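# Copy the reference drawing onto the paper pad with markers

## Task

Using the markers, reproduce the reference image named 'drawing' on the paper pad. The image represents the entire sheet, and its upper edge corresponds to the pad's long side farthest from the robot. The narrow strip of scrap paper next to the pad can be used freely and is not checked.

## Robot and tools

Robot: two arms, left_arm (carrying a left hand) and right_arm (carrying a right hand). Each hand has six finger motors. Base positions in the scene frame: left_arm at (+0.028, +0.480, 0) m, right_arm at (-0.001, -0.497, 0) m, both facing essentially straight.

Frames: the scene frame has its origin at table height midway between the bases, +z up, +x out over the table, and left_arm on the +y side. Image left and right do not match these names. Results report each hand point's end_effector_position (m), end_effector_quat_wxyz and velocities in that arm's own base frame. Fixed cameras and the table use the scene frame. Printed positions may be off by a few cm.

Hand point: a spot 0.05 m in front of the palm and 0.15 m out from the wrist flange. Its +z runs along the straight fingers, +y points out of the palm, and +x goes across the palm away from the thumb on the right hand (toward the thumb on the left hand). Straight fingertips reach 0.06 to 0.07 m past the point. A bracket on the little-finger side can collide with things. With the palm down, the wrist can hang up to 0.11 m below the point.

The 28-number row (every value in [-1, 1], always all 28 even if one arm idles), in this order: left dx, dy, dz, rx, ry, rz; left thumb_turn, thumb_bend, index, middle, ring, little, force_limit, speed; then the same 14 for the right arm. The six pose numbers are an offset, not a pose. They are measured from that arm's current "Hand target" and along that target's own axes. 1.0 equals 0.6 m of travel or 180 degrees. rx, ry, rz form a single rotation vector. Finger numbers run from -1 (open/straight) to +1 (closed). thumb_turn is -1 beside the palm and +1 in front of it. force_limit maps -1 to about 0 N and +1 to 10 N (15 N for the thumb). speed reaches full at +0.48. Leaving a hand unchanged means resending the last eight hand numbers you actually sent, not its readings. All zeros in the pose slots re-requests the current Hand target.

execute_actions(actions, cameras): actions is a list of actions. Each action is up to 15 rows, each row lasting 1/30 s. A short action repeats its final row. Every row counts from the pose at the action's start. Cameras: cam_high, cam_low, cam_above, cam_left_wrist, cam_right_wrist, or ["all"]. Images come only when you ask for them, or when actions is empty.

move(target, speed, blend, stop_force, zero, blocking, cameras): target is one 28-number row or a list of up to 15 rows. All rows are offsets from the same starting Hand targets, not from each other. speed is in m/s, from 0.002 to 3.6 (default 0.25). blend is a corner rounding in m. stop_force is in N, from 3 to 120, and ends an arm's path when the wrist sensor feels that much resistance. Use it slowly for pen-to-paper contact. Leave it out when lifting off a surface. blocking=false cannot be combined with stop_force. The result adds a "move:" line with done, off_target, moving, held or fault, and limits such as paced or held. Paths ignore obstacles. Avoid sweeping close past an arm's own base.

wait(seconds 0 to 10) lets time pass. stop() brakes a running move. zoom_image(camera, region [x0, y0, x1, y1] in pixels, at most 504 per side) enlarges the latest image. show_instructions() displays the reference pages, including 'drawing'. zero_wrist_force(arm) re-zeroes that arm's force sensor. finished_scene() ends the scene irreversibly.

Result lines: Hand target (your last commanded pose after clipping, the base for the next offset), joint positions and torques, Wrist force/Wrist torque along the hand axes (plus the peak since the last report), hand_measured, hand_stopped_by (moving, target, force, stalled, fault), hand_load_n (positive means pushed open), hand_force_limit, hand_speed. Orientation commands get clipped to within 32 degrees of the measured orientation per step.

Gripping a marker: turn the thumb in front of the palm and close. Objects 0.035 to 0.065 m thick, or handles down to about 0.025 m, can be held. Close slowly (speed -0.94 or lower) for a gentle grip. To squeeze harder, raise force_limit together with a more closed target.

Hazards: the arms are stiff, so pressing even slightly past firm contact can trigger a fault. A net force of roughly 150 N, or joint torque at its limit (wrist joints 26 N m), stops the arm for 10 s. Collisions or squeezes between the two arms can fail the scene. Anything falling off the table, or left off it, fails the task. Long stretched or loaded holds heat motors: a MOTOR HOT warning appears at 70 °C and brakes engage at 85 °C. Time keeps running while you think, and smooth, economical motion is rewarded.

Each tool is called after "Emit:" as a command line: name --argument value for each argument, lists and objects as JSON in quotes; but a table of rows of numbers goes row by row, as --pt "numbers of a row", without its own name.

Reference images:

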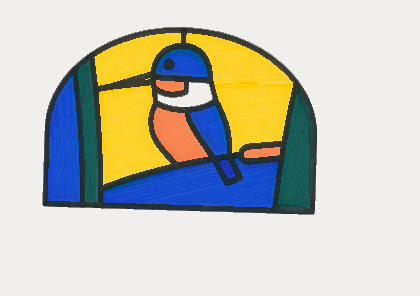

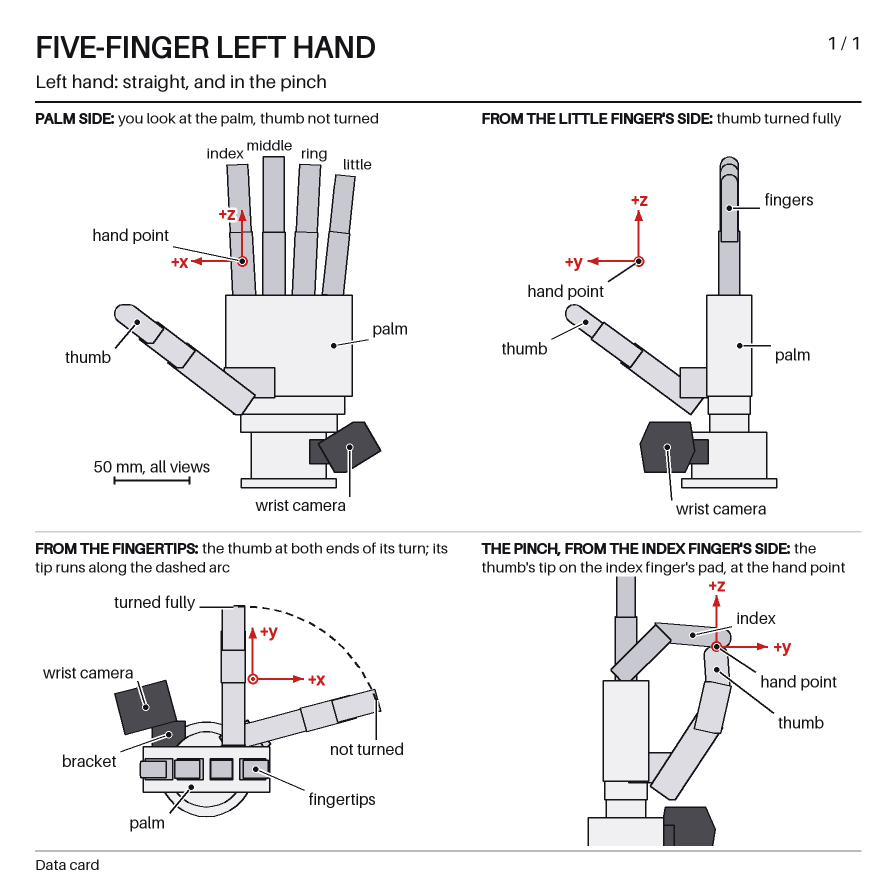

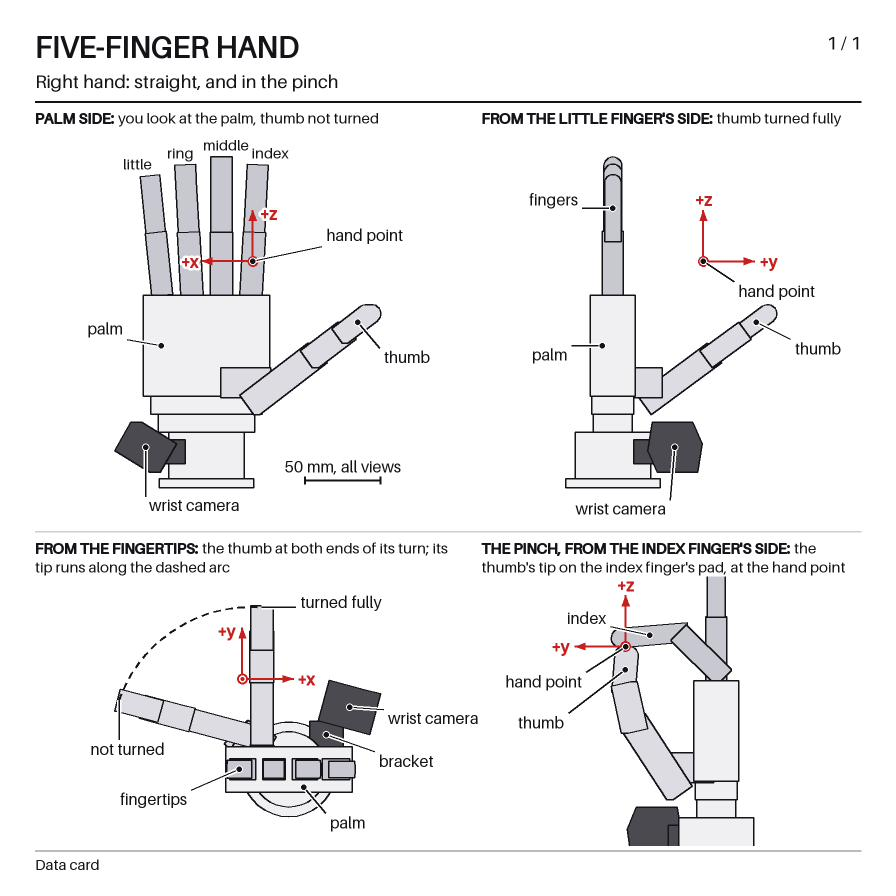

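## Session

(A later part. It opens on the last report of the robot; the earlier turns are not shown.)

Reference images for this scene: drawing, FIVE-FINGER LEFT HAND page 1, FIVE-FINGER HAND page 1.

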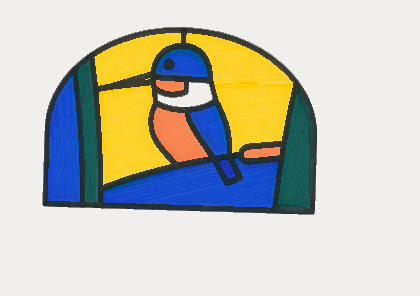

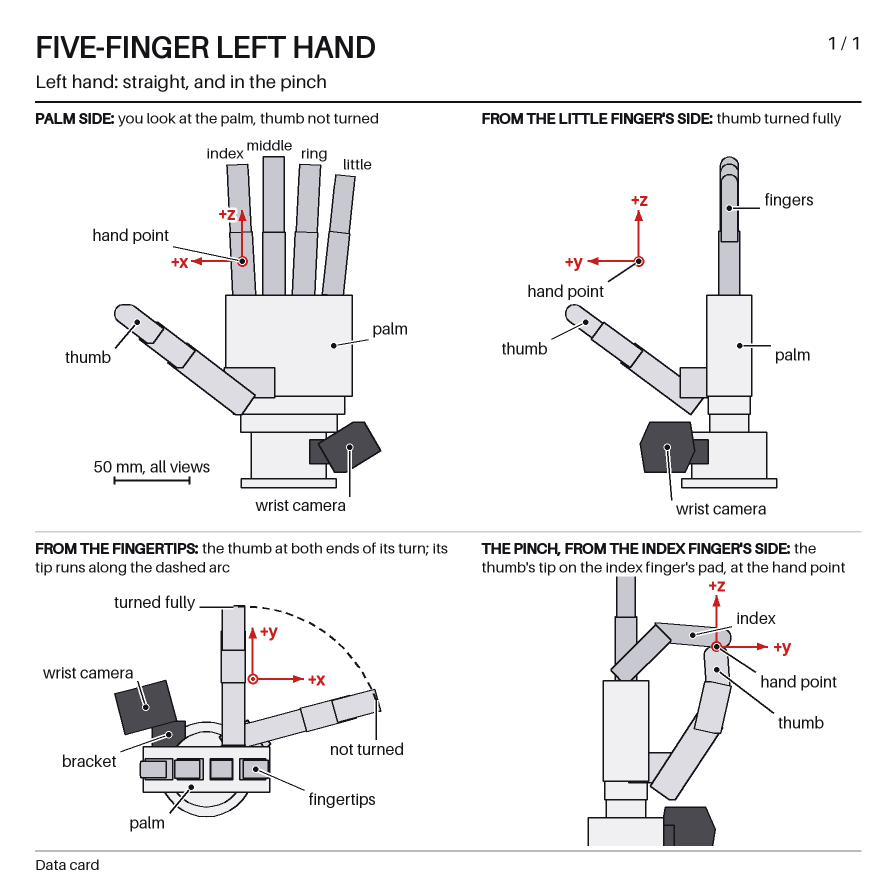

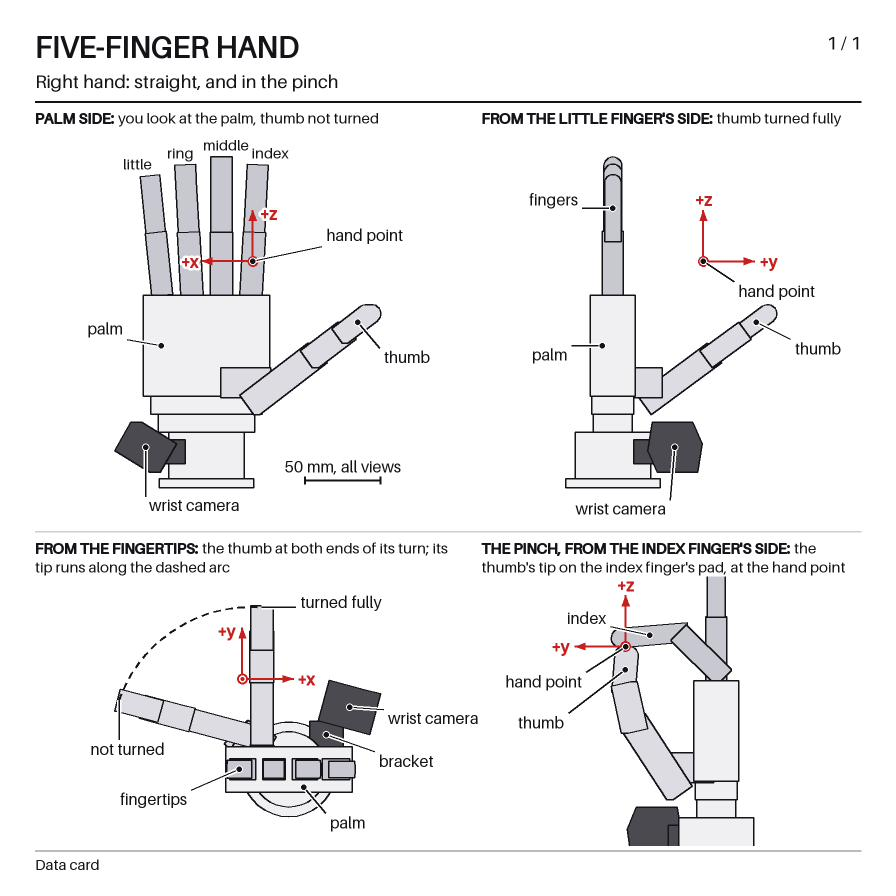

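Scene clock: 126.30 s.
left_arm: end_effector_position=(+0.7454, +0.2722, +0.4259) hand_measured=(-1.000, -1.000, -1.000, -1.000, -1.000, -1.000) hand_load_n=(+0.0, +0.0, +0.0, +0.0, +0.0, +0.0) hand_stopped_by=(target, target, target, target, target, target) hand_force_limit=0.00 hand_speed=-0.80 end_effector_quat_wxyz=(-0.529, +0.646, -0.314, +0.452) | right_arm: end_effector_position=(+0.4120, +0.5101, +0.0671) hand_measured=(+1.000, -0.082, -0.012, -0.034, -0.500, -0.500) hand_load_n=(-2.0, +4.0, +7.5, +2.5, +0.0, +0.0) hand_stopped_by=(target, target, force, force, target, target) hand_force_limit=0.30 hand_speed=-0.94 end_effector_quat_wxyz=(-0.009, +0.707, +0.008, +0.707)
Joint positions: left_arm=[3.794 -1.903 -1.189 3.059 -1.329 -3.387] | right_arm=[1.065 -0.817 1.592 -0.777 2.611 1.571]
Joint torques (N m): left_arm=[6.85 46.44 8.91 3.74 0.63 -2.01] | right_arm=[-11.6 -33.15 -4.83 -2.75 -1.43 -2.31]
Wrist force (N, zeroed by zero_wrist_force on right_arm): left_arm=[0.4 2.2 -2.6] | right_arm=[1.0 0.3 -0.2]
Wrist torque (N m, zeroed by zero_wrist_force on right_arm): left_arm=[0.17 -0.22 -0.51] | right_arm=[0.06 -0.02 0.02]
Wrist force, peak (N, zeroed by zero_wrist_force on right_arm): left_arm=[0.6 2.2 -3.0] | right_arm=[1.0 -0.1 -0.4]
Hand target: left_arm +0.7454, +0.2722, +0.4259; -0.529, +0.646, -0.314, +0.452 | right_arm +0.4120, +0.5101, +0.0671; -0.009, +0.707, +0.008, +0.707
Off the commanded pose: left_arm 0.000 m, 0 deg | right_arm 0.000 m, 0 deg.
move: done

Emit:
move --pt "0 0 0 0 0 0 -1 -1 -1 -1 -1 -1 0.0 -0.8 0 0.03333 0 0 0 0 1 -0.08 0.36 0.35 -0.5 -0.5 0.3 -0.94" --pt "0 0 0 0 0 0 -1 -1 -1 -1 -1 -1 0.0 -0.8 0 0.03333 -0.00667 0 0 0 1 -0.08 0.36 0.35 -0.5 -0.5 0.3 -0.94" --pt "0 0 0 0 0 0 -1 -1 -1 -1 -1 -1 0.0 -0.8 0 0 -0.00667 0 0 0 1 -0.08 0.36 0.35 -0.5 -0.5 0.3 -0.94" --pt "0 0 0 0 0 0 -1 -1 -1 -1 -1 -1 0.0 -0.8 0.00667 0 -0.00667 0 0 0 1 -0.08 0.36 0.35 -0.5 -0.5 0.3 -0.94" --pt "0 0 0 0 0 0 -1 -1 -1 -1 -1 -1 0.0 -0.8 0.00667 0.045 0 0 0 0 1 -0.08 0.36 0.35 -0.5 -0.5 0.3 -0.94" --pt "0 0 0 0 0 0 -1 -1 -1 -1 -1 -1 0.0 -0.8 -0.00012 0.045 0 0 0 0 1 -0.08 0.36 0.35 -0.5 -0.5 0.3 -0.94" --pt "0 0 0 0 0 0 -1 -1 -1 -1 -1 -1 0.0 -0.8 -0.00012 0.045 -0.03333 0 0 0 1 -0.08 0.36 0.35 -0.5 -0.5 0.3 -0.94" --pt "0 0 0 0 0 0 -1 -1 -1 -1 -1 -1 0.0 -0.8 -0.00012 0.05167 -0.03333 0 0 0 1 -0.08 0.36 0.35 -0.5 -0.5 0.3 -0.94" --pt "0 0 0 0 0 0 -1 -1 -1 -1 -1 -1 0.0 -0.8 -0.00012 0.05167 0 0 0 0 1 -0.08 0.36 0.35 -0.5 -0.5 0.3 -0.94" --pt "0 0 0 0 0 0 -1 -1 -1 -1 -1 -1 0.0 -0.8 0.00667 0.05167 0 0 0 0 1 -0.08 0.36 0.35 -0.5 -0.5 0.3 -0.94" --speed 0.05

Emit:
move --pt "0 0 0 0 0 0 -1 -1 -1 -1 -1 -1 0.0 -0.8 0 0.01 0 0 0 0 1 -0.08 0.36 0.35 -0.5 -0.5 0.3 -0.94" --pt "0 0 0 0 0 0 -1 -1 -1 -1 -1 -1 0.0 -0.8 -0.00704 0.01 0 0 0 0 1 -0.08 0.36 0.35 -0.5 -0.5 0.3 -0.94" --pt "0 0 0 0 0 0 -1 -1 -1 -1 -1 -1 0.0 -0.8 -0.00704 0.01 -0.03333 0 0 0 1 -0.08 0.36 0.35 -0.5 -0.5 0.3 -0.94" --pt "0 0 0 0 0 0 -1 -1 -1 -1 -1 -1 0.0 -0.8 -0.00704 0.01667 -0.03333 0 0 0 1 -0.08 0.36 0.35 -0.5 -0.5 0.3 -0.94" --pt "0 0 0 0 0 0 -1 -1 -1 -1 -1 -1 0.0 -0.8 -0.00704 0.01667 0 0 0 0 1 -0.08 0.36 0.35 -0.5 -0.5 0.3 -0.94" --pt "0 0 0 0 0 0 -1 -1 -1 -1 -1 -1 0.0 -0.8 0.05 0.01667 0 0 0 0 1 -0.08 0.36 0.35 -0.5 -0.5 0.3 -0.94" --speed 0.05

Emit:
move --target '[0,0,0,0,0,0,-1,-1,-1,-1,-1,-1,0.0,-0.8,0.08,0.35,0,0,0,0,1,-0.08,0.36,0.35,-0.5,-0.5,0.3,-0.94]' --speed 0.25 --cameras '["cam_above"]'

Emit:
zoom_image --camera "cam_above" --region '[420, 376, 480, 426]'

Scene clock: 132.80 s.
left_arm: end_effector_position=(+0.7454, +0.2722, +0.4259) hand_measured=(-1.000, -1.000, -1.000, -1.000, -1.000, -1.000) hand_load_n=(-0.5, +0.0, +0.0, +0.0, +0.0, +0.0) hand_stopped_by=(target, target, target, target, target, target) hand_force_limit=0.00 hand_speed=-0.80 end_effector_quat_wxyz=(-0.529, +0.646, -0.314, +0.452) | right_arm: end_effector_position=(+0.4127, +0.4791, +0.0710) hand_measured=(+1.000, -0.082, -0.012, -0.034, -0.500, -0.500) hand_load_n=(-1.5, +4.0, +7.5, +2.5, +0.0, +0.5) hand_stopped_by=(target, target, force, force, target, target) hand_force_limit=0.30 hand_speed=-0.94 end_effector_quat_wxyz=(-0.009, +0.707, +0.008, +0.707)
Joint positions: left_arm=[3.794 -1.903 -1.189 3.059 -1.329 -3.387] | right_arm=[1.036 -0.873 1.693 -0.821 2.582 1.571]
Joint torques (N m): left_arm=[6.62 46.6 9.94 3.9 0.61 -1.93] | right_arm=[-14.01 -47.52 -20.88 0.98 -1.59 1.26]
Wrist force (N, zeroed by zero_wrist_force on right_arm): left_arm=[0.3 2.0 -2.7] | right_arm=[0.0 0.2 -0.2]
Wrist torque (N m, zeroed by zero_wrist_force on right_arm): left_arm=[0.15 -0.22 -0.50] | right_arm=[0.04 0.00 -0.03]
Wrist force, peak (N, zeroed by zero_wrist_force on right_arm): left_arm=[0.3 2.3 -2.9] | right_arm=[2.4 0.0 0.7]
Hand target: left_arm +0.7454, +0.2722, +0.4259; -0.529, +0.646, -0.314, +0.452 | right_arm +0.4127, +0.4791, +0.0711; -0.009, +0.707, +0.008, +0.707
Off the commanded pose: left_arm 0.000 m, 0 deg | right_arm 0.000 m, 0 deg.
move: done

Scene clock: 136.50 s.
left_arm: end_effector_position=(+0.7454, +0.2722, +0.4259) hand_measured=(-1.000, -1.000, -1.000, -1.000, -1.000, -1.000) hand_load_n=(-0.5, +0.0, +0.0, +0.0, +0.0, +0.0) hand_stopped_by=(target, target, target, target, target, target) hand_force_limit=0.00 hand_speed=-0.80 end_effector_quat_wxyz=(-0.529, +0.646, -0.314, +0.452) | right_arm: end_effector_position=(+0.4130, +0.4691, +0.1010) hand_measured=(+1.000, -0.082, -0.012, -0.034, -0.500, -0.500) hand_load_n=(-2.0, +4.0, +7.5, +2.0, +0.0, +0.0) hand_stopped_by=(target, target, force, force, target, target) hand_force_limit=0.30 hand_speed=-0.94 end_effector_quat_wxyz=(-0.009, +0.707, +0.008, +0.707)
Joint positions: left_arm=[3.794 -1.903 -1.189 3.059 -1.329 -3.387] | right_arm=[1.026 -0.94 1.715 -0.776 2.572 1.571]
Joint torques (N m): left_arm=[7.35 48.22 12.15 3.75 0.69 -1.78] | right_arm=[-13.05 -44.36 -20.71 1.06 -1.03 2.08]
Wrist force (N, zeroed by zero_wrist_force on right_arm): left_arm=[0.5 2.0 -2.8] | right_arm=[0.1 0.0 -0.4]
Wrist torque (N m, zeroed by zero_wrist_force on right_arm): left_arm=[0.16 -0.24 -0.49] | right_arm=[0.01 0.00 0.00]
Wrist force, peak (N, zeroed by zero_wrist_force on right_arm): left_arm=[0.7 2.5 -2.6] | right_arm=[4.1 0.4 1.4]
Hand target: left_arm +0.7454, +0.2722, +0.4259; -0.529, +0.646, -0.314, +0.452 | right_arm +0.4130, +0.4691, +0.1011; -0.009, +0.707, +0.008, +0.707
Off the commanded pose: left_arm 0.000 m, 0 deg | right_arm 0.000 m, 0 deg.
move: done

Scene clock: 138.03 s.
left_arm: end_effector_position=(+0.7454, +0.2722, +0.4259) hand_measured=(-1.000, -1.000, -1.000, -1.000, -1.000, -1.000) hand_load_n=(+0.0, +0.0, +0.0, +0.0, +0.0, +0.0) hand_stopped_by=(target, target, target, target, target, target) hand_force_limit=0.00 hand_speed=-0.80 end_effector_quat_wxyz=(-0.529, +0.646, -0.314, +0.452) | right_arm: end_effector_position=(+0.4181, +0.2591, +0.1488) hand_measured=(+1.000, -0.082, -0.012, -0.034, -0.500, -0.500) hand_load_n=(-1.5, +4.0, +7.0, +2.5, +0.0, +0.0) hand_stopped_by=(target, target, force, force, target, target) hand_force_limit=0.30 hand_speed=-0.94 end_effector_quat_wxyz=(-0.009, +0.707, +0.008, +0.707)
Joint positions: left_arm=[3.794 -1.903 -1.189 3.059 -1.329 -3.387] | right_arm=[0.697 -1.388 2.263 -0.876 2.243 1.571]
Joint torques (N m): left_arm=[6.86 46.86 9.34 3.84 0.61 -2.08] | right_arm=[-14.84 -28.19 -4.7 0.51 -1.43 0.02]
Wrist force (N, zeroed by zero_wrist_force on right_arm): left_arm=[0.7 2.1 -2.7] | right_arm=[0.1 0.2 -0.4]
Wrist torque (N m, zeroed by zero_wrist_force on right_arm): left_arm=[0.17 -0.26 -0.48] | right_arm=[0.07 -0.01 0.04]
Wrist force, peak (N, zeroed by zero_wrist_force on right_arm): left_arm=[0.4 2.3 -2.8] | right_arm=[0.6 1.7 -0.4]
Hand target: left_arm +0.7454, +0.2722, +0.4259; -0.529, +0.646, -0.314, +0.452 | right_arm +0.4181, +0.2591, +0.1488; -0.009, +0.707, +0.008, +0.707
Off the commanded pose: left_arm 0.000 m, 0 deg | right_arm 0.000 m, 0 deg.
move: done
Images, in order (width x height): cam_above 896x504.

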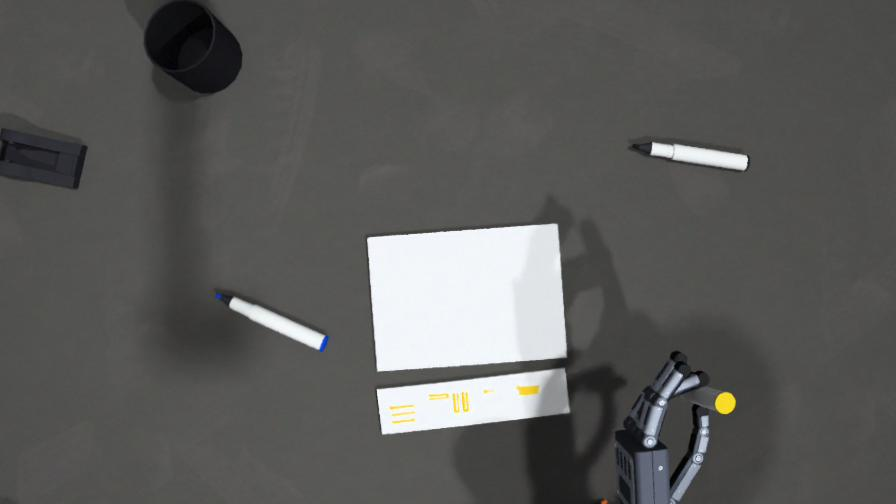

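Scaled by 8.400 from the camera's 896x504 image, which has a finer 1280x720 frame.

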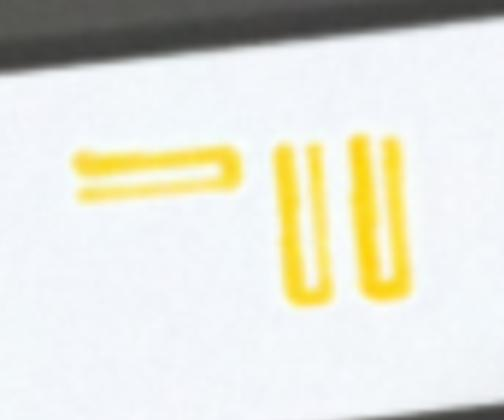

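Emit:
move --pt "0 0 0 0 0 0 -1 -1 -1 -1 -1 -1 0.0 -0.8 0 -0.41758 0.21405 0 0 0 1 -0.08 0.36 0.35 -0.5 -0.5 0.3 -0.94" --pt "0 0 0 0 0 0 -1 -1 -1 -1 -1 -1 0.0 -0.8 -0.1063 -0.41758 0.21405 0 0 0 1 -0.08 0.36 0.35 -0.5 -0.5 0.3 -0.94" --speed 0.25 --cameras '["cam_low"]'

Emit:
zoom_image --camera "cam_low" --region '[520, 200, 680, 320]'

Scene clock: 142.17 s.
left_arm: end_effector_position=(+0.7454, +0.2722, +0.4259) hand_measured=(-1.000, -1.000, -1.000, -1.000, -1.000, -1.000) hand_load_n=(+0.0, +0.0, +0.0, +0.0, +0.0, +0.0) hand_stopped_by=(target, target, target, target, target, target) hand_force_limit=0.00 hand_speed=-0.80 end_effector_quat_wxyz=(-0.529, +0.646, -0.314, +0.452) | right_arm: end_effector_position=(+0.5403, +0.5128, +0.0855) hand_measured=(+1.000, -0.082, -0.012, -0.034, -0.500, -0.500) hand_load_n=(-2.0, +4.0, +7.5, +2.5, +0.0, +0.0) hand_stopped_by=(target, target, force, force, target, target) hand_force_limit=0.30 hand_speed=-0.94 end_effector_quat_wxyz=(-0.009, +0.707, +0.008, +0.707)
Joint positions: left_arm=[3.794 -1.903 -1.189 3.059 -1.329 -3.387] | right_arm=[0.889 -0.754 1.405 -0.651 2.435 1.571]
Joint torques (N m): left_arm=[5.31 46.04 10.92 3.66 0.62 -2.26] | right_arm=[-5.15 -37.33 -7.41 -3.12 -1.63 -2.27]
Wrist force (N, zeroed by zero_wrist_force on right_arm): left_arm=[0.5 2.2 -2.5] | right_arm=[-0.1 0.0 -0.2]
Wrist torque (N m, zeroed by zero_wrist_force on right_arm): left_arm=[0.16 -0.23 -0.49] | right_arm=[0.01 0.03 -0.01]
Wrist force, peak (N, zeroed by zero_wrist_force on right_arm): left_arm=[0.6 2.2 -2.9] | right_arm=[1.9 0.2 -0.1]
Hand target: left_arm +0.7454, +0.2722, +0.4259; -0.529, +0.646, -0.314, +0.452 | right_arm +0.5404, +0.5128, +0.0854; -0.009, +0.707, +0.008, +0.707
Off the commanded pose: left_arm 0.000 m, 0 deg | right_arm 0.000 m, 0 deg.
move: done
Images, in order (width x height): cam_low 896x504.

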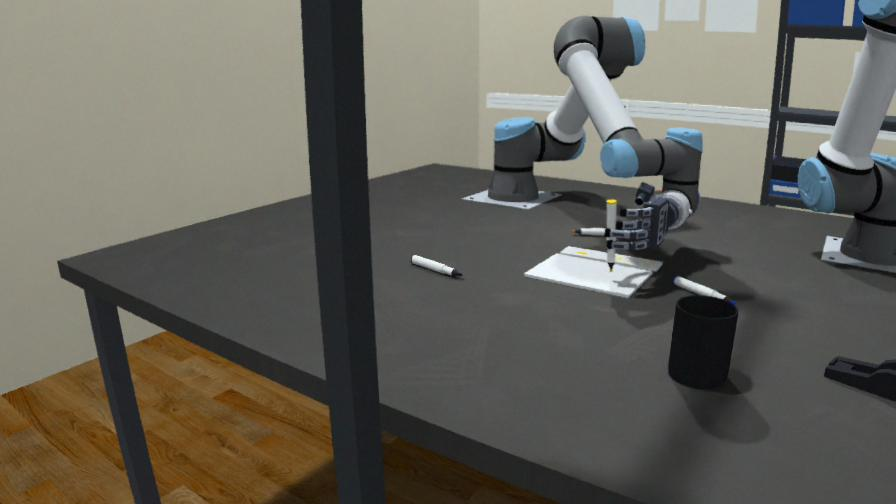

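Scaled by 3.150 from the camera's 896x504 image, which has a finer 1280x720 frame.

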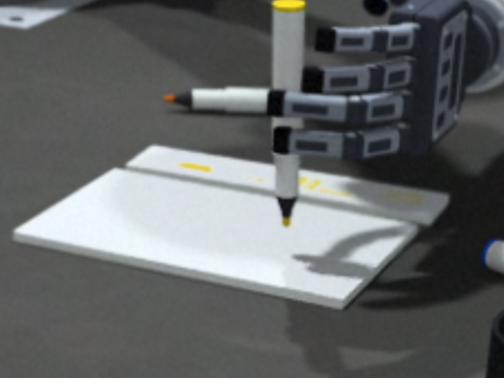

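Emit:
move --target '[0,0,0,0,0,0,-1,-1,-1,-1,-1,-1,0.0,-0.8,-0.025,0,0,0,0,0,1,-0.08,0.36,0.35,-0.5,-0.5,0.3,-0.94]' --speed 0.02 --stop_force 3

Emit:
move --target '[0,0,0,0,0,0,-1,-1,-1,-1,-1,-1,0.0,-0.8,-0.01,0,0,0,0,0,1,-0.08,0.36,0.35,-0.5,-0.5,0.3,-0.94]' --speed 0.003 --stop_force 3

Scene clock: 144.00 s.
left_arm: end_effector_position=(+0.7454, +0.2722, +0.4259) hand_measured=(-1.000, -1.000, -1.000, -1.000, -1.000, -1.000) hand_load_n=(-0.5, +0.0, +0.0, +0.0, +0.0, -0.5) hand_stopped_by=(target, target, target, target, target, target) hand_force_limit=0.00 hand_speed=-0.80 end_effector_quat_wxyz=(-0.529, +0.646, -0.314, +0.452) | right_arm: end_effector_position=(+0.5404, +0.5128, +0.0704) hand_measured=(+1.000, -0.082, -0.012, -0.034, -0.500, -0.500) hand_load_n=(-1.5, +4.0, +7.5, +2.5, +0.0, +0.0) hand_stopped_by=(target, target, force, force, target, target) hand_force_limit=0.30 hand_speed=-0.94 end_effector_quat_wxyz=(-0.009, +0.707, +0.008, +0.707)
Joint positions: left_arm=[3.794 -1.903 -1.189 3.059 -1.329 -3.387] | right_arm=[0.889 -0.732 1.409 -0.678 2.435 1.571]
Joint torques (N m): left_arm=[6.6 46.65 9.32 3.92 0.62 -1.85] | right_arm=[-11.77 -36.89 -7.21 -3.06 -0.67 0.43]
Wrist force (N, zeroed by zero_wrist_force on right_arm): left_arm=[0.6 2.3 -2.7] | right_arm=[0.3 -0.1 -0.3]
Wrist torque (N m, zeroed by zero_wrist_force on right_arm): left_arm=[0.20 -0.25 -0.50] | right_arm=[0.01 -0.02 0.02]
Wrist force, peak (N, zeroed by zero_wrist_force on right_arm): left_arm=[0.3 2.4 -2.9] | right_arm=[-0.2 -0.1 -0.7]
Hand target: left_arm +0.7454, +0.2722, +0.4259; -0.529, +0.646, -0.314, +0.452 | right_arm +0.5404, +0.5128, +0.0704; -0.009, +0.707, +0.008, +0.707
Off the commanded pose: left_arm 0.000 m, 0 deg | right_arm 0.000 m, 0 deg.
move: done

Scene clock: 145.73 s.
left_arm: end_effector_position=(+0.7454, +0.2722, +0.4259) hand_measured=(-1.000, -1.000, -1.000, -1.000, -1.000, -1.000) hand_load_n=(+0.0, +0.0, -0.5, -0.5, +0.0, +0.0) hand_stopped_by=(target, target, target, target, target, target) hand_force_limit=0.00 hand_speed=-0.80 end_effector_quat_wxyz=(-0.529, +0.646, -0.314, +0.452) | right_arm: end_effector_position=(+0.5404, +0.5128, +0.0671) hand_measured=(+1.000, -0.082, -0.012, -0.034, -0.500, -0.500) hand_load_n=(-2.0, +4.5, +7.5, +2.5, +0.0, +0.0) hand_stopped_by=(target, target, force, force, target, target) hand_force_limit=0.30 hand_speed=-0.94 end_effector_quat_wxyz=(-0.009, +0.707, +0.008, +0.707)
Joint positions: left_arm=[3.794 -1.903 -1.189 3.059 -1.329 -3.387] | right_arm=[0.889 -0.727 1.409 -0.683 2.435 1.571]
Joint torques (N m): left_arm=[6.1 44.65 10.72 3.71 0.68 -1.9] | right_arm=[-11.64 -50.24 -8.72 0.84 0.43 -0.13]
Wrist force (N, zeroed by zero_wrist_force on right_arm): left_arm=[0.5 2.2 -2.9] | right_arm=[4.1 0.1 0.1]
Wrist torque (N m, zeroed by zero_wrist_force on right_arm): left_arm=[0.19 -0.24 -0.50] | right_arm=[0.02 0.03 0.02]
Wrist force, peak (N, zeroed by zero_wrist_force on right_arm): left_arm=[0.5 2.2 -2.9] | right_arm=[4.6 0.3 0.2]
Hand target: left_arm +0.7454, +0.2722, +0.4259; -0.529, +0.646, -0.314, +0.452 | right_arm +0.5404, +0.5128, +0.0672; -0.009, +0.707, +0.008, +0.707 (not the last commanded pose)
Off the commanded pose: left_arm 0.000 m, 0 deg | right_arm 0.003 m, 0 deg.
move: contact (right_arm)

Emit:
move --pt "0 0 0 0 0 0 -1 -1 -1 -1 -1 -1 0.0 -0.8 0.01 0 0 0 0 0 1 -0.08 0.36 0.35 -0.5 -0.5 0.3 -0.94" --pt "0 0 0 0 0 0 -1 -1 -1 -1 -1 -1 0.0 -0.8 0.01 0.14155 -0.01013 0 0 0 1 -0.08 0.36 0.35 -0.5 -0.5 0.3 -0.94" --pt "0 0 0 0 0 0 -1 -1 -1 -1 -1 -1 0.0 -0.8 0.0035 0.14155 -0.01013 0 0 0 1 -0.08 0.36 0.35 -0.5 -0.5 0.3 -0.94" --speed 0.15

Emit:
move --target '[0,0,0,0,0,0,-1,-1,-1,-1,-1,-1,0.0,-0.8,-0.01,0,0,0,0,0,1,-0.08,0.36,0.35,-0.5,-0.5,0.3,-0.94]' --speed 0.003 --stop_force 3

Scene clock: 148.00 s.
left_arm: end_effector_position=(+0.7454, +0.2722, +0.4259) hand_measured=(-1.000, -1.000, -1.000, -1.000, -1.000, -1.000) hand_load_n=(+0.0, +0.0, +0.0, +0.0, +0.0, +0.0) hand_stopped_by=(target, target, target, target, target, target) hand_force_limit=0.00 hand_speed=-0.80 end_effector_quat_wxyz=(-0.529, +0.646, -0.314, +0.452) | right_arm: end_effector_position=(+0.5364, +0.4278, +0.0693) hand_measured=(+1.000, -0.082, -0.012, -0.034, -0.500, -0.500) hand_load_n=(-1.5, +4.0, +7.5, +2.5, +0.0, +0.0) hand_stopped_by=(target, target, force, force, target, target) hand_force_limit=0.30 hand_speed=-0.94 end_effector_quat_wxyz=(-0.009, +0.707, +0.008, +0.707)
Joint positions: left_arm=[3.794 -1.903 -1.189 3.059 -1.329 -3.387] | right_arm=[0.796 -0.866 1.684 -0.819 2.343 1.571]
Joint torques (N m): left_arm=[5.67 47.21 9.52 3.75 0.45 -1.77] | right_arm=[-13.93 -31.26 -5.39 -2.91 -1.6 -2.15]
Wrist force (N, zeroed by zero_wrist_force on right_arm): left_arm=[0.4 2.4 -2.7] | right_arm=[0.1 0.2 -0.3]
Wrist torque (N m, zeroed by zero_wrist_force on right_arm): left_arm=[0.21 -0.22 -0.51] | right_arm=[0.04 -0.01 0.02]
Wrist force, peak (N, zeroed by zero_wrist_force on right_arm): left_arm=[0.3 2.5 -2.7] | right_arm=[4.1 0.2 -0.1]
Hand target: left_arm +0.7454, +0.2722, +0.4259; -0.529, +0.646, -0.314, +0.452 | right_arm +0.5364, +0.4278, +0.0692; -0.009, +0.707, +0.008, +0.707
Off the commanded pose: left_arm 0.000 m, 0 deg | right_arm 0.000 m, 0 deg.
move: done

Scene clock: 149.87 s.
left_arm: end_effector_position=(+0.7454, +0.2722, +0.4259) hand_measured=(-1.000, -1.000, -1.000, -1.000, -1.000, -1.000) hand_load_n=(+0.0, +0.0, +0.0, +0.0, +0.0, +0.0) hand_stopped_by=(target, target, target, target, target, target) hand_force_limit=0.00 hand_speed=-0.80 end_effector_quat_wxyz=(-0.529, +0.646, -0.314, +0.452) | right_arm: end_effector_position=(+0.5364, +0.4278, +0.0670) hand_measured=(+1.000, -0.082, -0.012, -0.034, -0.500, -0.500) hand_load_n=(-2.0, +4.5, +7.5, +2.5, +0.0, +0.0) hand_stopped_by=(target, target, force, force, target, target) hand_force_limit=0.30 hand_speed=-0.94 end_effector_quat_wxyz=(-0.009, +0.707, +0.008, +0.707)
Joint positions: left_arm=[3.794 -1.903 -1.189 3.059 -1.329 -3.387] | right_arm=[0.796 -0.862 1.685 -0.824 2.343 1.571]
Joint torques (N m): left_arm=[5.69 46.57 10.62 3.69 0.51 -1.67] | right_arm=[-13.35 -45.17 -9.82 1.14 -1.61 -1.64]
Wrist force (N, zeroed by zero_wrist_force on right_arm): left_arm=[0.4 2.0 -2.8] | right_arm=[3.5 0.4 0.0]
Wrist torque (N m, zeroed by zero_wrist_force on right_arm): left_arm=[0.16 -0.23 -0.49] | right_arm=[0.05 0.00 0.02]
Wrist force, peak (N, zeroed by zero_wrist_force on right_arm): left_arm=[0.4 2.4 -2.8] | right_arm=[4.5 0.5 0.2]
Hand target: left_arm +0.7454, +0.2722, +0.4259; -0.529, +0.646, -0.314, +0.452 | right_arm +0.5364, +0.4278, +0.0670; -0.009, +0.707, +0.008, +0.707 (not the last commanded pose)
Off the commanded pose: left_arm 0.000 m, 0 deg | right_arm 0.004 m, 0 deg.
move: contact (right_arm)

Emit:
move --pt "0 0 0 0 0 0 -1 -1 -1 -1 -1 -1 0.0 -0.8 0.05 0 0 0 0 0 1 -0.08 0.36 0.35 -0.5 -0.5 0.3 -0.94" --pt "0 0 0 0 0 0 -1 -1 -1 -1 -1 -1 0.0 -0.8 0.15 0.3 -0.1 0 0 0 1 -0.08 0.36 0.35 -0.5 -0.5 0.3 -0.94" --speed 0.25 --cameras '["cam_above"]'

Emit:
zoom_image --camera "cam_above" --region '[405, 265, 435, 295]'

Emit:
zoom_image --camera "cam_above" --region '[482, 265, 512, 295]'

Scene clock: 152.73 s.
left_arm: end_effector_position=(+0.7454, +0.2722, +0.4259) hand_measured=(-1.000, -1.000, -1.000, -1.000, -1.000, -1.000) hand_load_n=(+0.0, +0.0, +0.0, +0.0, +0.0, +0.0) hand_stopped_by=(target, target, target, target, target, target) hand_force_limit=0.00 hand_speed=-0.80 end_effector_quat_wxyz=(-0.529, +0.646, -0.314, +0.452) | right_arm: end_effector_position=(+0.4808, +0.2463, +0.1567) hand_measured=(+1.000, -0.082, -0.012, -0.034, -0.500, -0.500) hand_load_n=(-2.0, +4.5, +7.5, +2.5, +0.0, +0.0) hand_stopped_by=(target, target, force, force, target, target) hand_force_limit=0.30 hand_speed=-0.94 end_effector_quat_wxyz=(-0.009, +0.707, +0.008, +0.707)
Joint positions: left_arm=[3.794 -1.903 -1.189 3.059 -1.329 -3.387] | right_arm=[0.558 -1.357 2.192 -0.835 2.104 1.572]
Joint torques (N m): left_arm=[5.17 46.5 10.41 3.68 0.67 -1.87] | right_arm=[-13.54 -30.43 -6.01 0.32 -1.63 1.36]
Wrist force (N, zeroed by zero_wrist_force on right_arm): left_arm=[0.5 2.0 -2.4] | right_arm=[0.2 0.1 -0.2]
Wrist torque (N m, zeroed by zero_wrist_force on right_arm): left_arm=[0.14 -0.22 -0.50] | right_arm=[0.04 -0.03 0.03]
Wrist force, peak (N, zeroed by zero_wrist_force on right_arm): left_arm=[0.8 2.4 -2.6] | right_arm=[3.8 0.4 -0.1]
Hand target: left_arm +0.7454, +0.2722, +0.4259; -0.529, +0.646, -0.314, +0.452 | right_arm +0.4808, +0.2462, +0.1568; -0.009, +0.707, +0.008, +0.707
Off the commanded pose: left_arm 0.000 m, 0 deg | right_arm 0.000 m, 0 deg.
move: done
Images, in order (width x height): cam_above 896x504.

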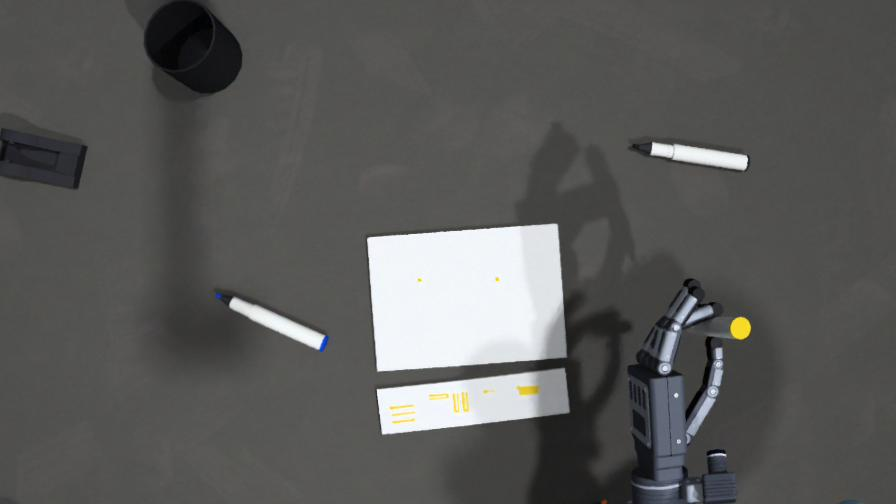

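Scaled by 16.800 from the camera's 896x504 image, which has a finer 1280x720 frame.

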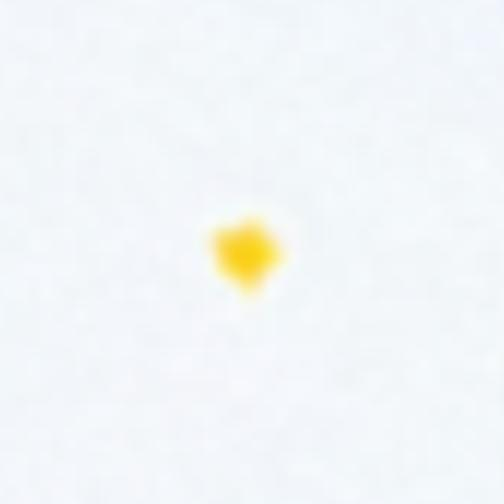

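Scaled by 16.800 from the camera's 896x504 image, which has a finer 1280x720 frame.

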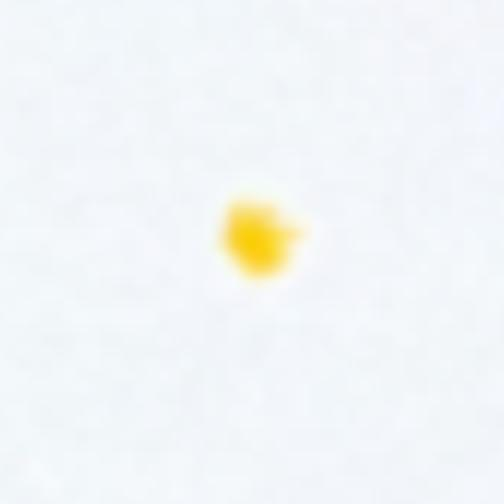

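Emit:
move --target '[0,0,0,0,0,0,-1,-1,-1,-1,-1,-1,0.0,-0.8,0,0,0,-0.00344,0.00089,0.00041,1,-0.08,0.36,0.35,-0.5,-0.5,0.3,-0.94]' --speed 0.1

Scene clock: 155.60 s.
left_arm: end_effector_position=(+0.7454, +0.2722, +0.4259) hand_measured=(-1.000, -1.000, -1.000, -1.000, -1.000, -1.000) hand_load_n=(+0.0, +0.0, +0.0, +0.0, +0.0, +0.0) hand_stopped_by=(target, target, target, target, target, target) hand_force_limit=0.00 hand_speed=-0.80 end_effector_quat_wxyz=(-0.529, +0.646, -0.314, +0.452) | right_arm: end_effector_position=(+0.4808, +0.2462, +0.1568) hand_measured=(+1.000, -0.082, -0.012, -0.034, -0.500, -0.500) hand_load_n=(-1.5, +4.0, +7.5, +2.5, +0.0, +0.0) hand_stopped_by=(target, target, force, force, target, target) hand_force_limit=0.30 hand_speed=-0.94 end_effector_quat_wxyz=(-0.006, +0.706, +0.004, +0.708)
Joint positions: left_arm=[3.794 -1.903 -1.189 3.059 -1.329 -3.387] | right_arm=[0.564 -1.352 2.187 -0.839 2.121 1.571]
Joint torques (N m): left_arm=[6.81 47.47 9.24 3.52 0.52 -1.91] | right_arm=[9.06 -13.41 -21.14 -3.46 1.42 -2.27]
Wrist force (N, zeroed by zero_wrist_force on right_arm): left_arm=[0.5 2.1 -2.4] | right_arm=[0.3 -0.2 -0.4]
Wrist torque (N m, zeroed by zero_wrist_force on right_arm): left_arm=[0.14 -0.23 -0.49] | right_arm=[0.00 -0.04 0.03]
Wrist force, peak (N, zeroed by zero_wrist_force on right_arm): left_arm=[0.4 2.4 -3.0] | right_arm=[0.3 0.0 -0.6]
Hand target: left_arm +0.7454, +0.2722, +0.4259; -0.529, +0.646, -0.314, +0.452 | right_arm +0.4808, +0.2462, +0.1568; -0.006, +0.706, +0.004, +0.708
Off the commanded pose: left_arm 0.000 m, 0 deg | right_arm 0.000 m, 0 deg.
move: done

Emit:
move --pt "0 0 0 0 0 0 -1 -1 -1 -1 -1 -1 0.0 -0.8 0 -0.4505 0.14093 0 0 0 1 -0.08 0.36 0.35 -0.5 -0.5 0.3 -0.94" --pt "0 0 0 0 0 0 -1 -1 -1 -1 -1 -1 0.0 -0.8 -0.14533 -0.4505 0.14093 0 0 0 1 -0.08 0.36 0.35 -0.5 -0.5 0.3 -0.94" --speed 0.25

Emit:
zero_wrist_force --arm "right_arm"

Emit:
move --target '[0,0,0,0,0,0,-1,-1,-1,-1,-1,-1,0.0,-0.8,-0.00467,0,0,0,0,0,1,-0.08,0.36,0.35,-0.5,-0.5,0.3,-0.94]' --speed 0.02

Scene clock: 158.60 s.
left_arm: end_effector_position=(+0.7454, +0.2722, +0.4259) hand_measured=(-1.000, -1.000, -1.000, -1.000, -1.000, -1.000) hand_load_n=(-0.5, +0.0, +0.0, +0.0, +0.0, +0.0) hand_stopped_by=(target, target, target, target, target, target) hand_force_limit=0.00 hand_speed=-0.80 end_effector_quat_wxyz=(-0.529, +0.646, -0.314, +0.452) | right_arm: end_effector_position=(+0.5618, +0.5179, +0.0706) hand_measured=(+1.000, -0.082, -0.012, -0.034, -0.500, -0.500) hand_load_n=(-1.5, +4.5, +7.5, +2.0, +0.0, +0.0) hand_stopped_by=(target, target, force, force, target, target) hand_force_limit=0.30 hand_speed=-0.94 end_effector_quat_wxyz=(-0.006, +0.706, +0.004, +0.708)
Joint positions: left_arm=[3.794 -1.903 -1.189 3.059 -1.329 -3.387] | right_arm=[0.87 -0.699 1.343 -0.649 2.426 1.569]
Joint torques (N m): left_arm=[6.56 45.82 9.49 3.8 0.49 -1.67] | right_arm=[-11.92 -38.85 -23.82 -2.76 -1.55 -2.28]
Wrist force (N, zeroed by zero_wrist_force on right_arm): left_arm=[0.4 2.1 -2.5] | right_arm=[0.1 -0.1 -0.4]
Wrist torque (N m, zeroed by zero_wrist_force on right_arm): left_arm=[0.14 -0.22 -0.49] | right_arm=[0.01 0.00 0.01]
Wrist force, peak (N, zeroed by zero_wrist_force on right_arm): left_arm=[0.3 2.3 -3.0] | right_arm=[0.2 1.8 -0.5]
Hand target: left_arm +0.7454, +0.2722, +0.4259; -0.529, +0.646, -0.314, +0.452 | right_arm +0.5619, +0.5179, +0.0705; -0.006, +0.706, +0.004, +0.708
Off the commanded pose: left_arm 0.000 m, 0 deg | right_arm 0.000 m, 0 deg.
move: done

Wrist force sensor zeroed.

Scene clock: 159.30 s.
left_arm: end_effector_position=(+0.7454, +0.2722, +0.4259) hand_measured=(-1.000, -1.000, -1.000, -1.000, -1.000, -1.000) hand_load_n=(+0.0, +0.0, +0.0, +0.0, +0.0, +0.0) hand_stopped_by=(target, target, target, target, target, target) hand_force_limit=0.00 hand_speed=-0.80 end_effector_quat_wxyz=(-0.529, +0.646, -0.314, +0.452) | right_arm: end_effector_position=(+0.5619, +0.5179, +0.0678) hand_measured=(+1.000, -0.082, -0.012, -0.034, -0.500, -0.500) hand_load_n=(-1.5, +4.0, +7.5, +2.5, +0.0, +0.0) hand_stopped_by=(target, target, force, force, target, target) hand_force_limit=0.30 hand_speed=-0.94 end_effector_quat_wxyz=(-0.006, +0.706, +0.004, +0.708)
Joint positions: left_arm=[3.794 -1.903 -1.189 3.059 -1.329 -3.387] | right_arm=[0.869 -0.695 1.344 -0.654 2.426 1.569]
Joint torques (N m): left_arm=[5.83 46.8 11.54 3.71 0.37 -1.61] | right_arm=[-12.93 -38.89 -7.11 -3.34 -1.6 -2.32]
Wrist force (N, zeroed by zero_wrist_force on right_arm): left_arm=[0.5 2.0 -2.6] | right_arm=[0.1 -0.2 0.1]
Wrist torque (N m, zeroed by zero_wrist_force on right_arm): left_arm=[0.15 -0.23 -0.49] | right_arm=[-0.03 -0.02 0.00]
Wrist force, peak (N, zeroed by zero_wrist_force on right_arm): left_arm=[0.5 2.1 -2.9] | right_arm=[0.4 -0.1 -0.1]
Hand target: left_arm +0.7454, +0.2722, +0.4259; -0.529, +0.646, -0.314, +0.452 | right_arm +0.5619, +0.5179, +0.0677; -0.006, +0.706, +0.004, +0.708
Off the commanded pose: left_arm 0.000 m, 0 deg | right_arm 0.000 m, 0 deg.
move: done

Emit:
move --target '[0,0,0,0,0,0,-1,-1,-1,-1,-1,-1,0.0,-0.8,-0.00033,0,0,0,0,0,1,-0.08,0.36,0.35,-0.5,-0.5,0.3,-0.94]' --speed 0.01

Scene clock: 160.13 s.
left_arm: end_effector_position=(+0.7454, +0.2722, +0.4259) hand_measured=(-1.000, -1.000, -1.000, -1.000, -1.000, -1.000) hand_load_n=(+0.0, +0.0, +0.0, +0.0, +0.0, +0.0) hand_stopped_by=(target, target, target, target, target, target) hand_force_limit=0.00 hand_speed=-0.80 end_effector_quat_wxyz=(-0.529, +0.646, -0.314, +0.452) | right_arm: end_effector_position=(+0.5619, +0.5179, +0.0675) hand_measured=(+1.000, -0.082, -0.012, -0.034, -0.500, -0.500) hand_load_n=(-2.0, +4.0, +7.5, +2.5, +0.0, +0.0) hand_stopped_by=(target, target, force, force, target, target) hand_force_limit=0.30 hand_speed=-0.94 end_effector_quat_wxyz=(-0.006, +0.706, +0.004, +0.708)
Joint positions: left_arm=[3.794 -1.903 -1.189 3.059 -1.329 -3.387] | right_arm=[0.869 -0.694 1.344 -0.654 2.426 1.569]
Joint torques (N m): left_arm=[6.18 45.91 11.13 3.69 0.44 -1.69] | right_arm=[-13.34 -37.59 -6.72 -2.88 -1.68 -2.09]
Wrist force (N, zeroed by zero_wrist_force on right_arm): left_arm=[0.6 2.1 -2.6] | right_arm=[1.1 0.0 -0.1]
Wrist torque (N m, zeroed by zero_wrist_force on right_arm): left_arm=[0.15 -0.24 -0.48] | right_arm=[0.02 -0.01 0.00]
Wrist force, peak (N, zeroed by zero_wrist_force on right_arm): left_arm=[0.5 2.2 -2.8] | right_arm=[1.1 0.0 -0.1]
Hand target: left_arm +0.7454, +0.2722, +0.4259; -0.529, +0.646, -0.314, +0.452 | right_arm +0.5619, +0.5179, +0.0675; -0.006, +0.706, +0.004, +0.708
Off the commanded pose: left_arm 0.000 m, 0 deg | right_arm 0.000 m, 0 deg.
move: done

Emit:
move --pt "0 0 0 0 0 0 -1 -1 -1 -1 -1 -1 0.0 -0.8 -0.0001 -0.003 0 0 0 0 1 -0.08 0.36 0.35 -0.5 -0.5 0.3 -0.94" --pt "0 0 0 0 0 0 -1 -1 -1 -1 -1 -1 0.0 -0.8 -0.0001 0.04667 0 0 0 0 1 -0.08 0.36 0.35 -0.5 -0.5 0.3 -0.94" --pt "0 0 0 0 0 0 -1 -1 -1 -1 -1 -1 0.0 -0.8 -0.0001 0.04567 -0.00292 0 0 0 1 -0.08 0.36 0.35 -0.5 -0.5 0.3 -0.94" --pt "0 0 0 0 0 0 -1 -1 -1 -1 -1 -1 0.0 -0.8 -0.0001 -0.003 -0.00292 0 0 0 1 -0.08 0.36 0.35 -0.5 -0.5 0.3 -0.94" --pt "0 0 0 0 0 0 -1 -1 -1 -1 -1 -1 0.0 -0.8 -0.0001 -0.00283 -0.00583 0 0 0 1 -0.08 0.36 0.35 -0.5 -0.5 0.3 -0.94" --pt "0 0 0 0 0 0 -1 -1 -1 -1 -1 -1 0.0 -0.8 -0.0001 0.04483 -0.00583 0 0 0 1 -0.08 0.36 0.35 -0.5 -0.5 0.3 -0.94" --pt "0 0 0 0 0 0 -1 -1 -1 -1 -1 -1 0.0 -0.8 -0.0001 0.044 -0.00875 0 0 0 1 -0.08 0.36 0.35 -0.5 -0.5 0.3 -0.94" --pt "0 0 0 0 0 0 -1 -1 -1 -1 -1 -1 0.0 -0.8 -0.0001 -0.00267 -0.00875 0 0 0 1 -0.08 0.36 0.35 -0.5 -0.5 0.3 -0.94" --pt "0 0 0 0 0 0 -1 -1 -1 -1 -1 -1 0.0 -0.8 -0.0001 -0.0025 -0.01167 0 0 0 1 -0.08 0.36 0.35 -0.5 -0.5 0.3 -0.94" --pt "0 0 0 0 0 0 -1 -1 -1 -1 -1 -1 0.0 -0.8 -0.0001 0.04367 -0.01167 0 0 0 1 -0.08 0.36 0.35 -0.5 -0.5 0.3 -0.94" --pt "0 0 0 0 0 0 -1 -1 -1 -1 -1 -1 0.0 -0.8 -0.0001 0.04367 -0.01458 0 0 0 1 -0.08 0.36 0.35 -0.5 -0.5 0.3 -0.94" --pt "0 0 0 0 0 0 -1 -1 -1 -1 -1 -1 0.0 -0.8 -0.0001 -0.00233 -0.01458 0 0 0 1 -0.08 0.36 0.35 -0.5 -0.5 0.3 -0.94" --pt "0 0 0 0 0 0 -1 -1 -1 -1 -1 -1 0.0 -0.8 -0.0001 -0.00233 -0.0175 0 0 0 1 -0.08 0.36 0.35 -0.5 -0.5 0.3 -0.94" --pt "0 0 0 0 0 0 -1 -1 -1 -1 -1 -1 0.0 -0.8 -0.0001 0.04367 -0.0175 0 0 0 1 -0.08 0.36 0.35 -0.5 -0.5 0.3 -0.94" --pt "0 0 0 0 0 0 -1 -1 -1 -1 -1 -1 0.0 -0.8 -0.0001 0.04367 -0.02042 0 0 0 1 -0.08 0.36 0.35 -0.5 -0.5 0.3 -0.94" --speed 0.08 --cameras '["cam_above", "cam_right_wrist"]'

Emit:
zoom_image --camera "cam_above" --region '[390, 230, 480, 310]'

Scene clock: 168.43 s.
left_arm: end_effector_position=(+0.7454, +0.2722, +0.4259) hand_measured=(-1.000, -1.000, -1.000, -1.000, -1.000, -1.000) hand_load_n=(+0.0, +0.0, +0.0, +0.0, -0.5, +0.0) hand_stopped_by=(target, target, target, target, target, target) hand_force_limit=0.00 hand_speed=-0.80 end_effector_quat_wxyz=(-0.529, +0.646, -0.314, +0.452) | right_arm: end_effector_position=(+0.5502, +0.4915, +0.0674) hand_measured=(+1.000, -0.082, -0.012, -0.034, -0.500, -0.500) hand_load_n=(-1.5, +4.0, +8.5, +1.5, +0.0, +0.0) hand_stopped_by=(target, target, force, force, target, target) hand_force_limit=0.30 hand_speed=-0.94 end_effector_quat_wxyz=(-0.006, +0.706, +0.004, +0.708)
Joint positions: left_arm=[3.794 -1.903 -1.189 3.059 -1.329 -3.387] | right_arm=[0.856 -0.749 1.456 -0.712 2.413 1.57]
Joint torques (N m): left_arm=[5.53 45.89 9.86 3.72 0.22 -1.55] | right_arm=[10.57 -50.24 -4.09 -2.54 1.67 -2.12]
Wrist force (N, zeroed by zero_wrist_force on right_arm): left_arm=[0.6 2.1 -2.7] | right_arm=[2.7 -0.1 1.3]
Wrist torque (N m, zeroed by zero_wrist_force on right_arm): left_arm=[0.17 -0.26 -0.48] | right_arm=[0.03 0.03 -0.04]
Wrist force, peak (N, zeroed by zero_wrist_force on right_arm): left_arm=[0.5 2.2 -3.0] | right_arm=[3.4 0.2 1.8]
Hand target: left_arm +0.7454, +0.2722, +0.4259; -0.529, +0.646, -0.314, +0.452 | right_arm +0.5500, +0.4915, +0.0674; -0.006, +0.706, +0.004, +0.708
Off the commanded pose: left_arm 0.000 m, 0 deg | right_arm 0.000 m, 0 deg.
move: done
Images, in order (width x height): cam_above 896x504, cam_right_wrist 672x504.

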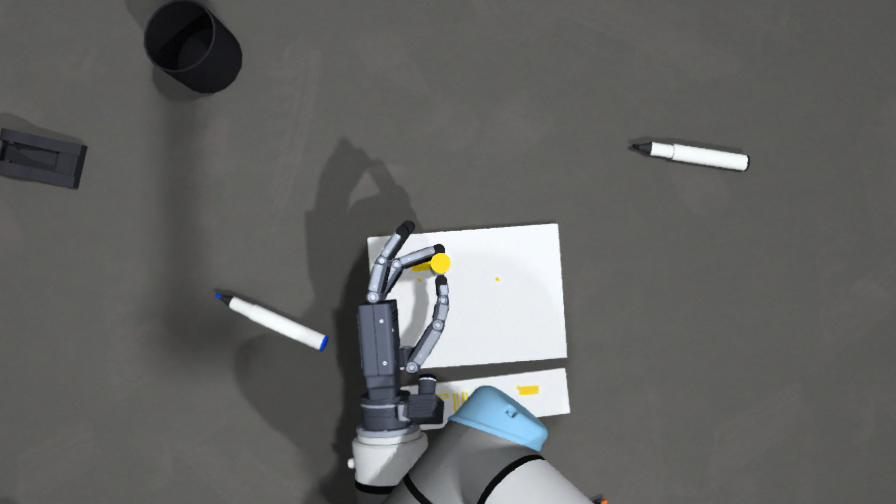

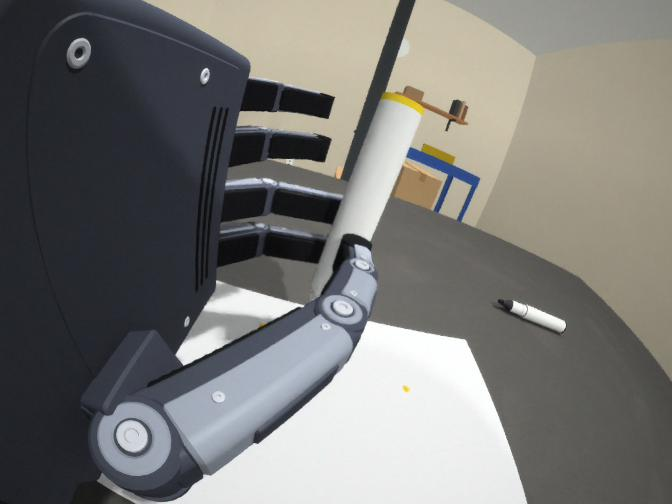

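Scaled by 5.600 from the camera's 896x504 image, which has a finer 1280x720 frame.

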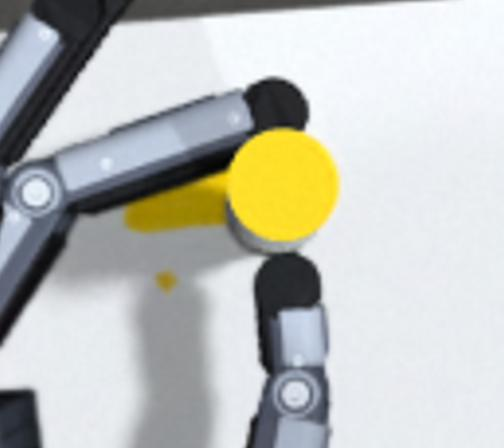

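Emit:
move --pt "0 0 0 0 0 0 -1 -1 -1 -1 -1 -1 0.0 -0.8 0.02 0 0 0 0 0 1 -0.08 0.36 0.35 -0.5 -0.5 0.3 -0.94" --pt "0 0 0 0 0 0 -1 -1 -1 -1 -1 -1 0.0 -0.8 0.05 0.2 -0.05 0 0 0 1 -0.08 0.36 0.35 -0.5 -0.5 0.3 -0.94" --speed 0.25 --cameras '["cam_above"]'

Emit:
zoom_image --camera "cam_above" --region '[400, 240, 450, 290]'

Scene clock: 170.47 s.
left_arm: end_effector_position=(+0.7454, +0.2722, +0.4259) hand_measured=(-1.000, -1.000, -1.000, -1.000, -1.000, -1.000) hand_load_n=(-0.5, +0.0, -0.5, +0.0, +0.0, +0.0) hand_stopped_by=(target, target, target, target, target, target) hand_force_limit=0.00 hand_speed=-0.80 end_effector_quat_wxyz=(-0.529, +0.646, -0.314, +0.452) | right_arm: end_effector_position=(+0.5216, +0.3711, +0.0969) hand_measured=(+1.000, -0.082, -0.012, -0.034, -0.500, -0.500) hand_load_n=(-1.5, +4.5, +7.5, +2.5, +0.0, +0.0) hand_stopped_by=(target, target, force, force, target, target) hand_force_limit=0.30 hand_speed=-0.94 end_effector_quat_wxyz=(-0.006, +0.706, +0.004, +0.708)
Joint positions: left_arm=[3.794 -1.903 -1.189 3.059 -1.329 -3.387] | right_arm=[0.74 -1.004 1.852 -0.852 2.297 1.57]
Joint torques (N m): left_arm=[6.6 47.27 10.91 3.57 0.48 -1.61] | right_arm=[-13.36 -41.96 -5.34 -3.39 -1.51 -2.25]
Wrist force (N, zeroed by zero_wrist_force on right_arm): left_arm=[0.5 2.0 -2.7] | right_arm=[-0.1 0.4 0.0]
Wrist torque (N m, zeroed by zero_wrist_force on right_arm): left_arm=[0.16 -0.23 -0.49] | right_arm=[0.07 0.01 0.02]
Wrist force, peak (N, zeroed by zero_wrist_force on right_arm): left_arm=[0.4 2.3 -2.9] | right_arm=[2.9 -0.2 1.6]
Hand target: left_arm +0.7454, +0.2722, +0.4259; -0.529, +0.646, -0.314, +0.452 | right_arm +0.5216, +0.3711, +0.0970; -0.006, +0.706, +0.004, +0.708
Off the commanded pose: left_arm 0.000 m, 0 deg | right_arm 0.000 m, 0 deg.
move: done
Images, in order (width x height): cam_above 896x504.

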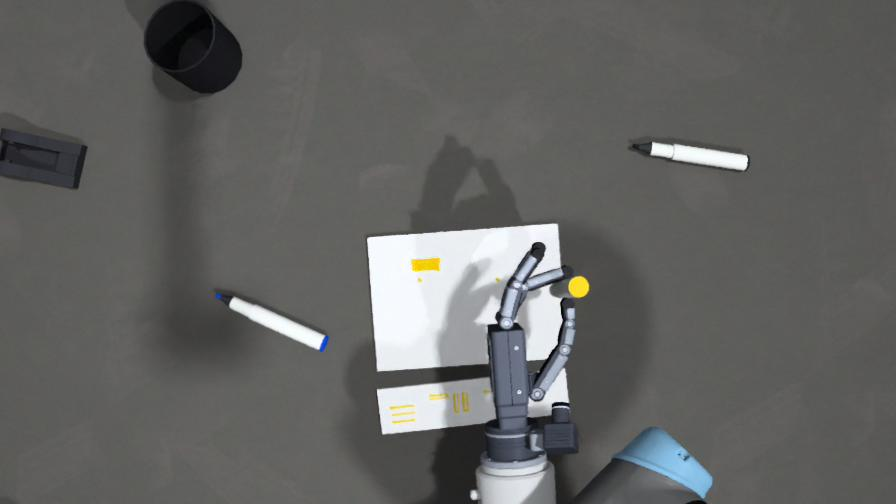

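Scaled by 10.080 from the camera's 896x504 image, which has a finer 1280x720 frame.

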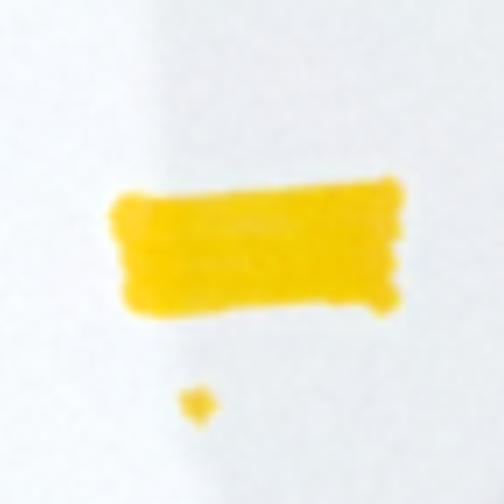

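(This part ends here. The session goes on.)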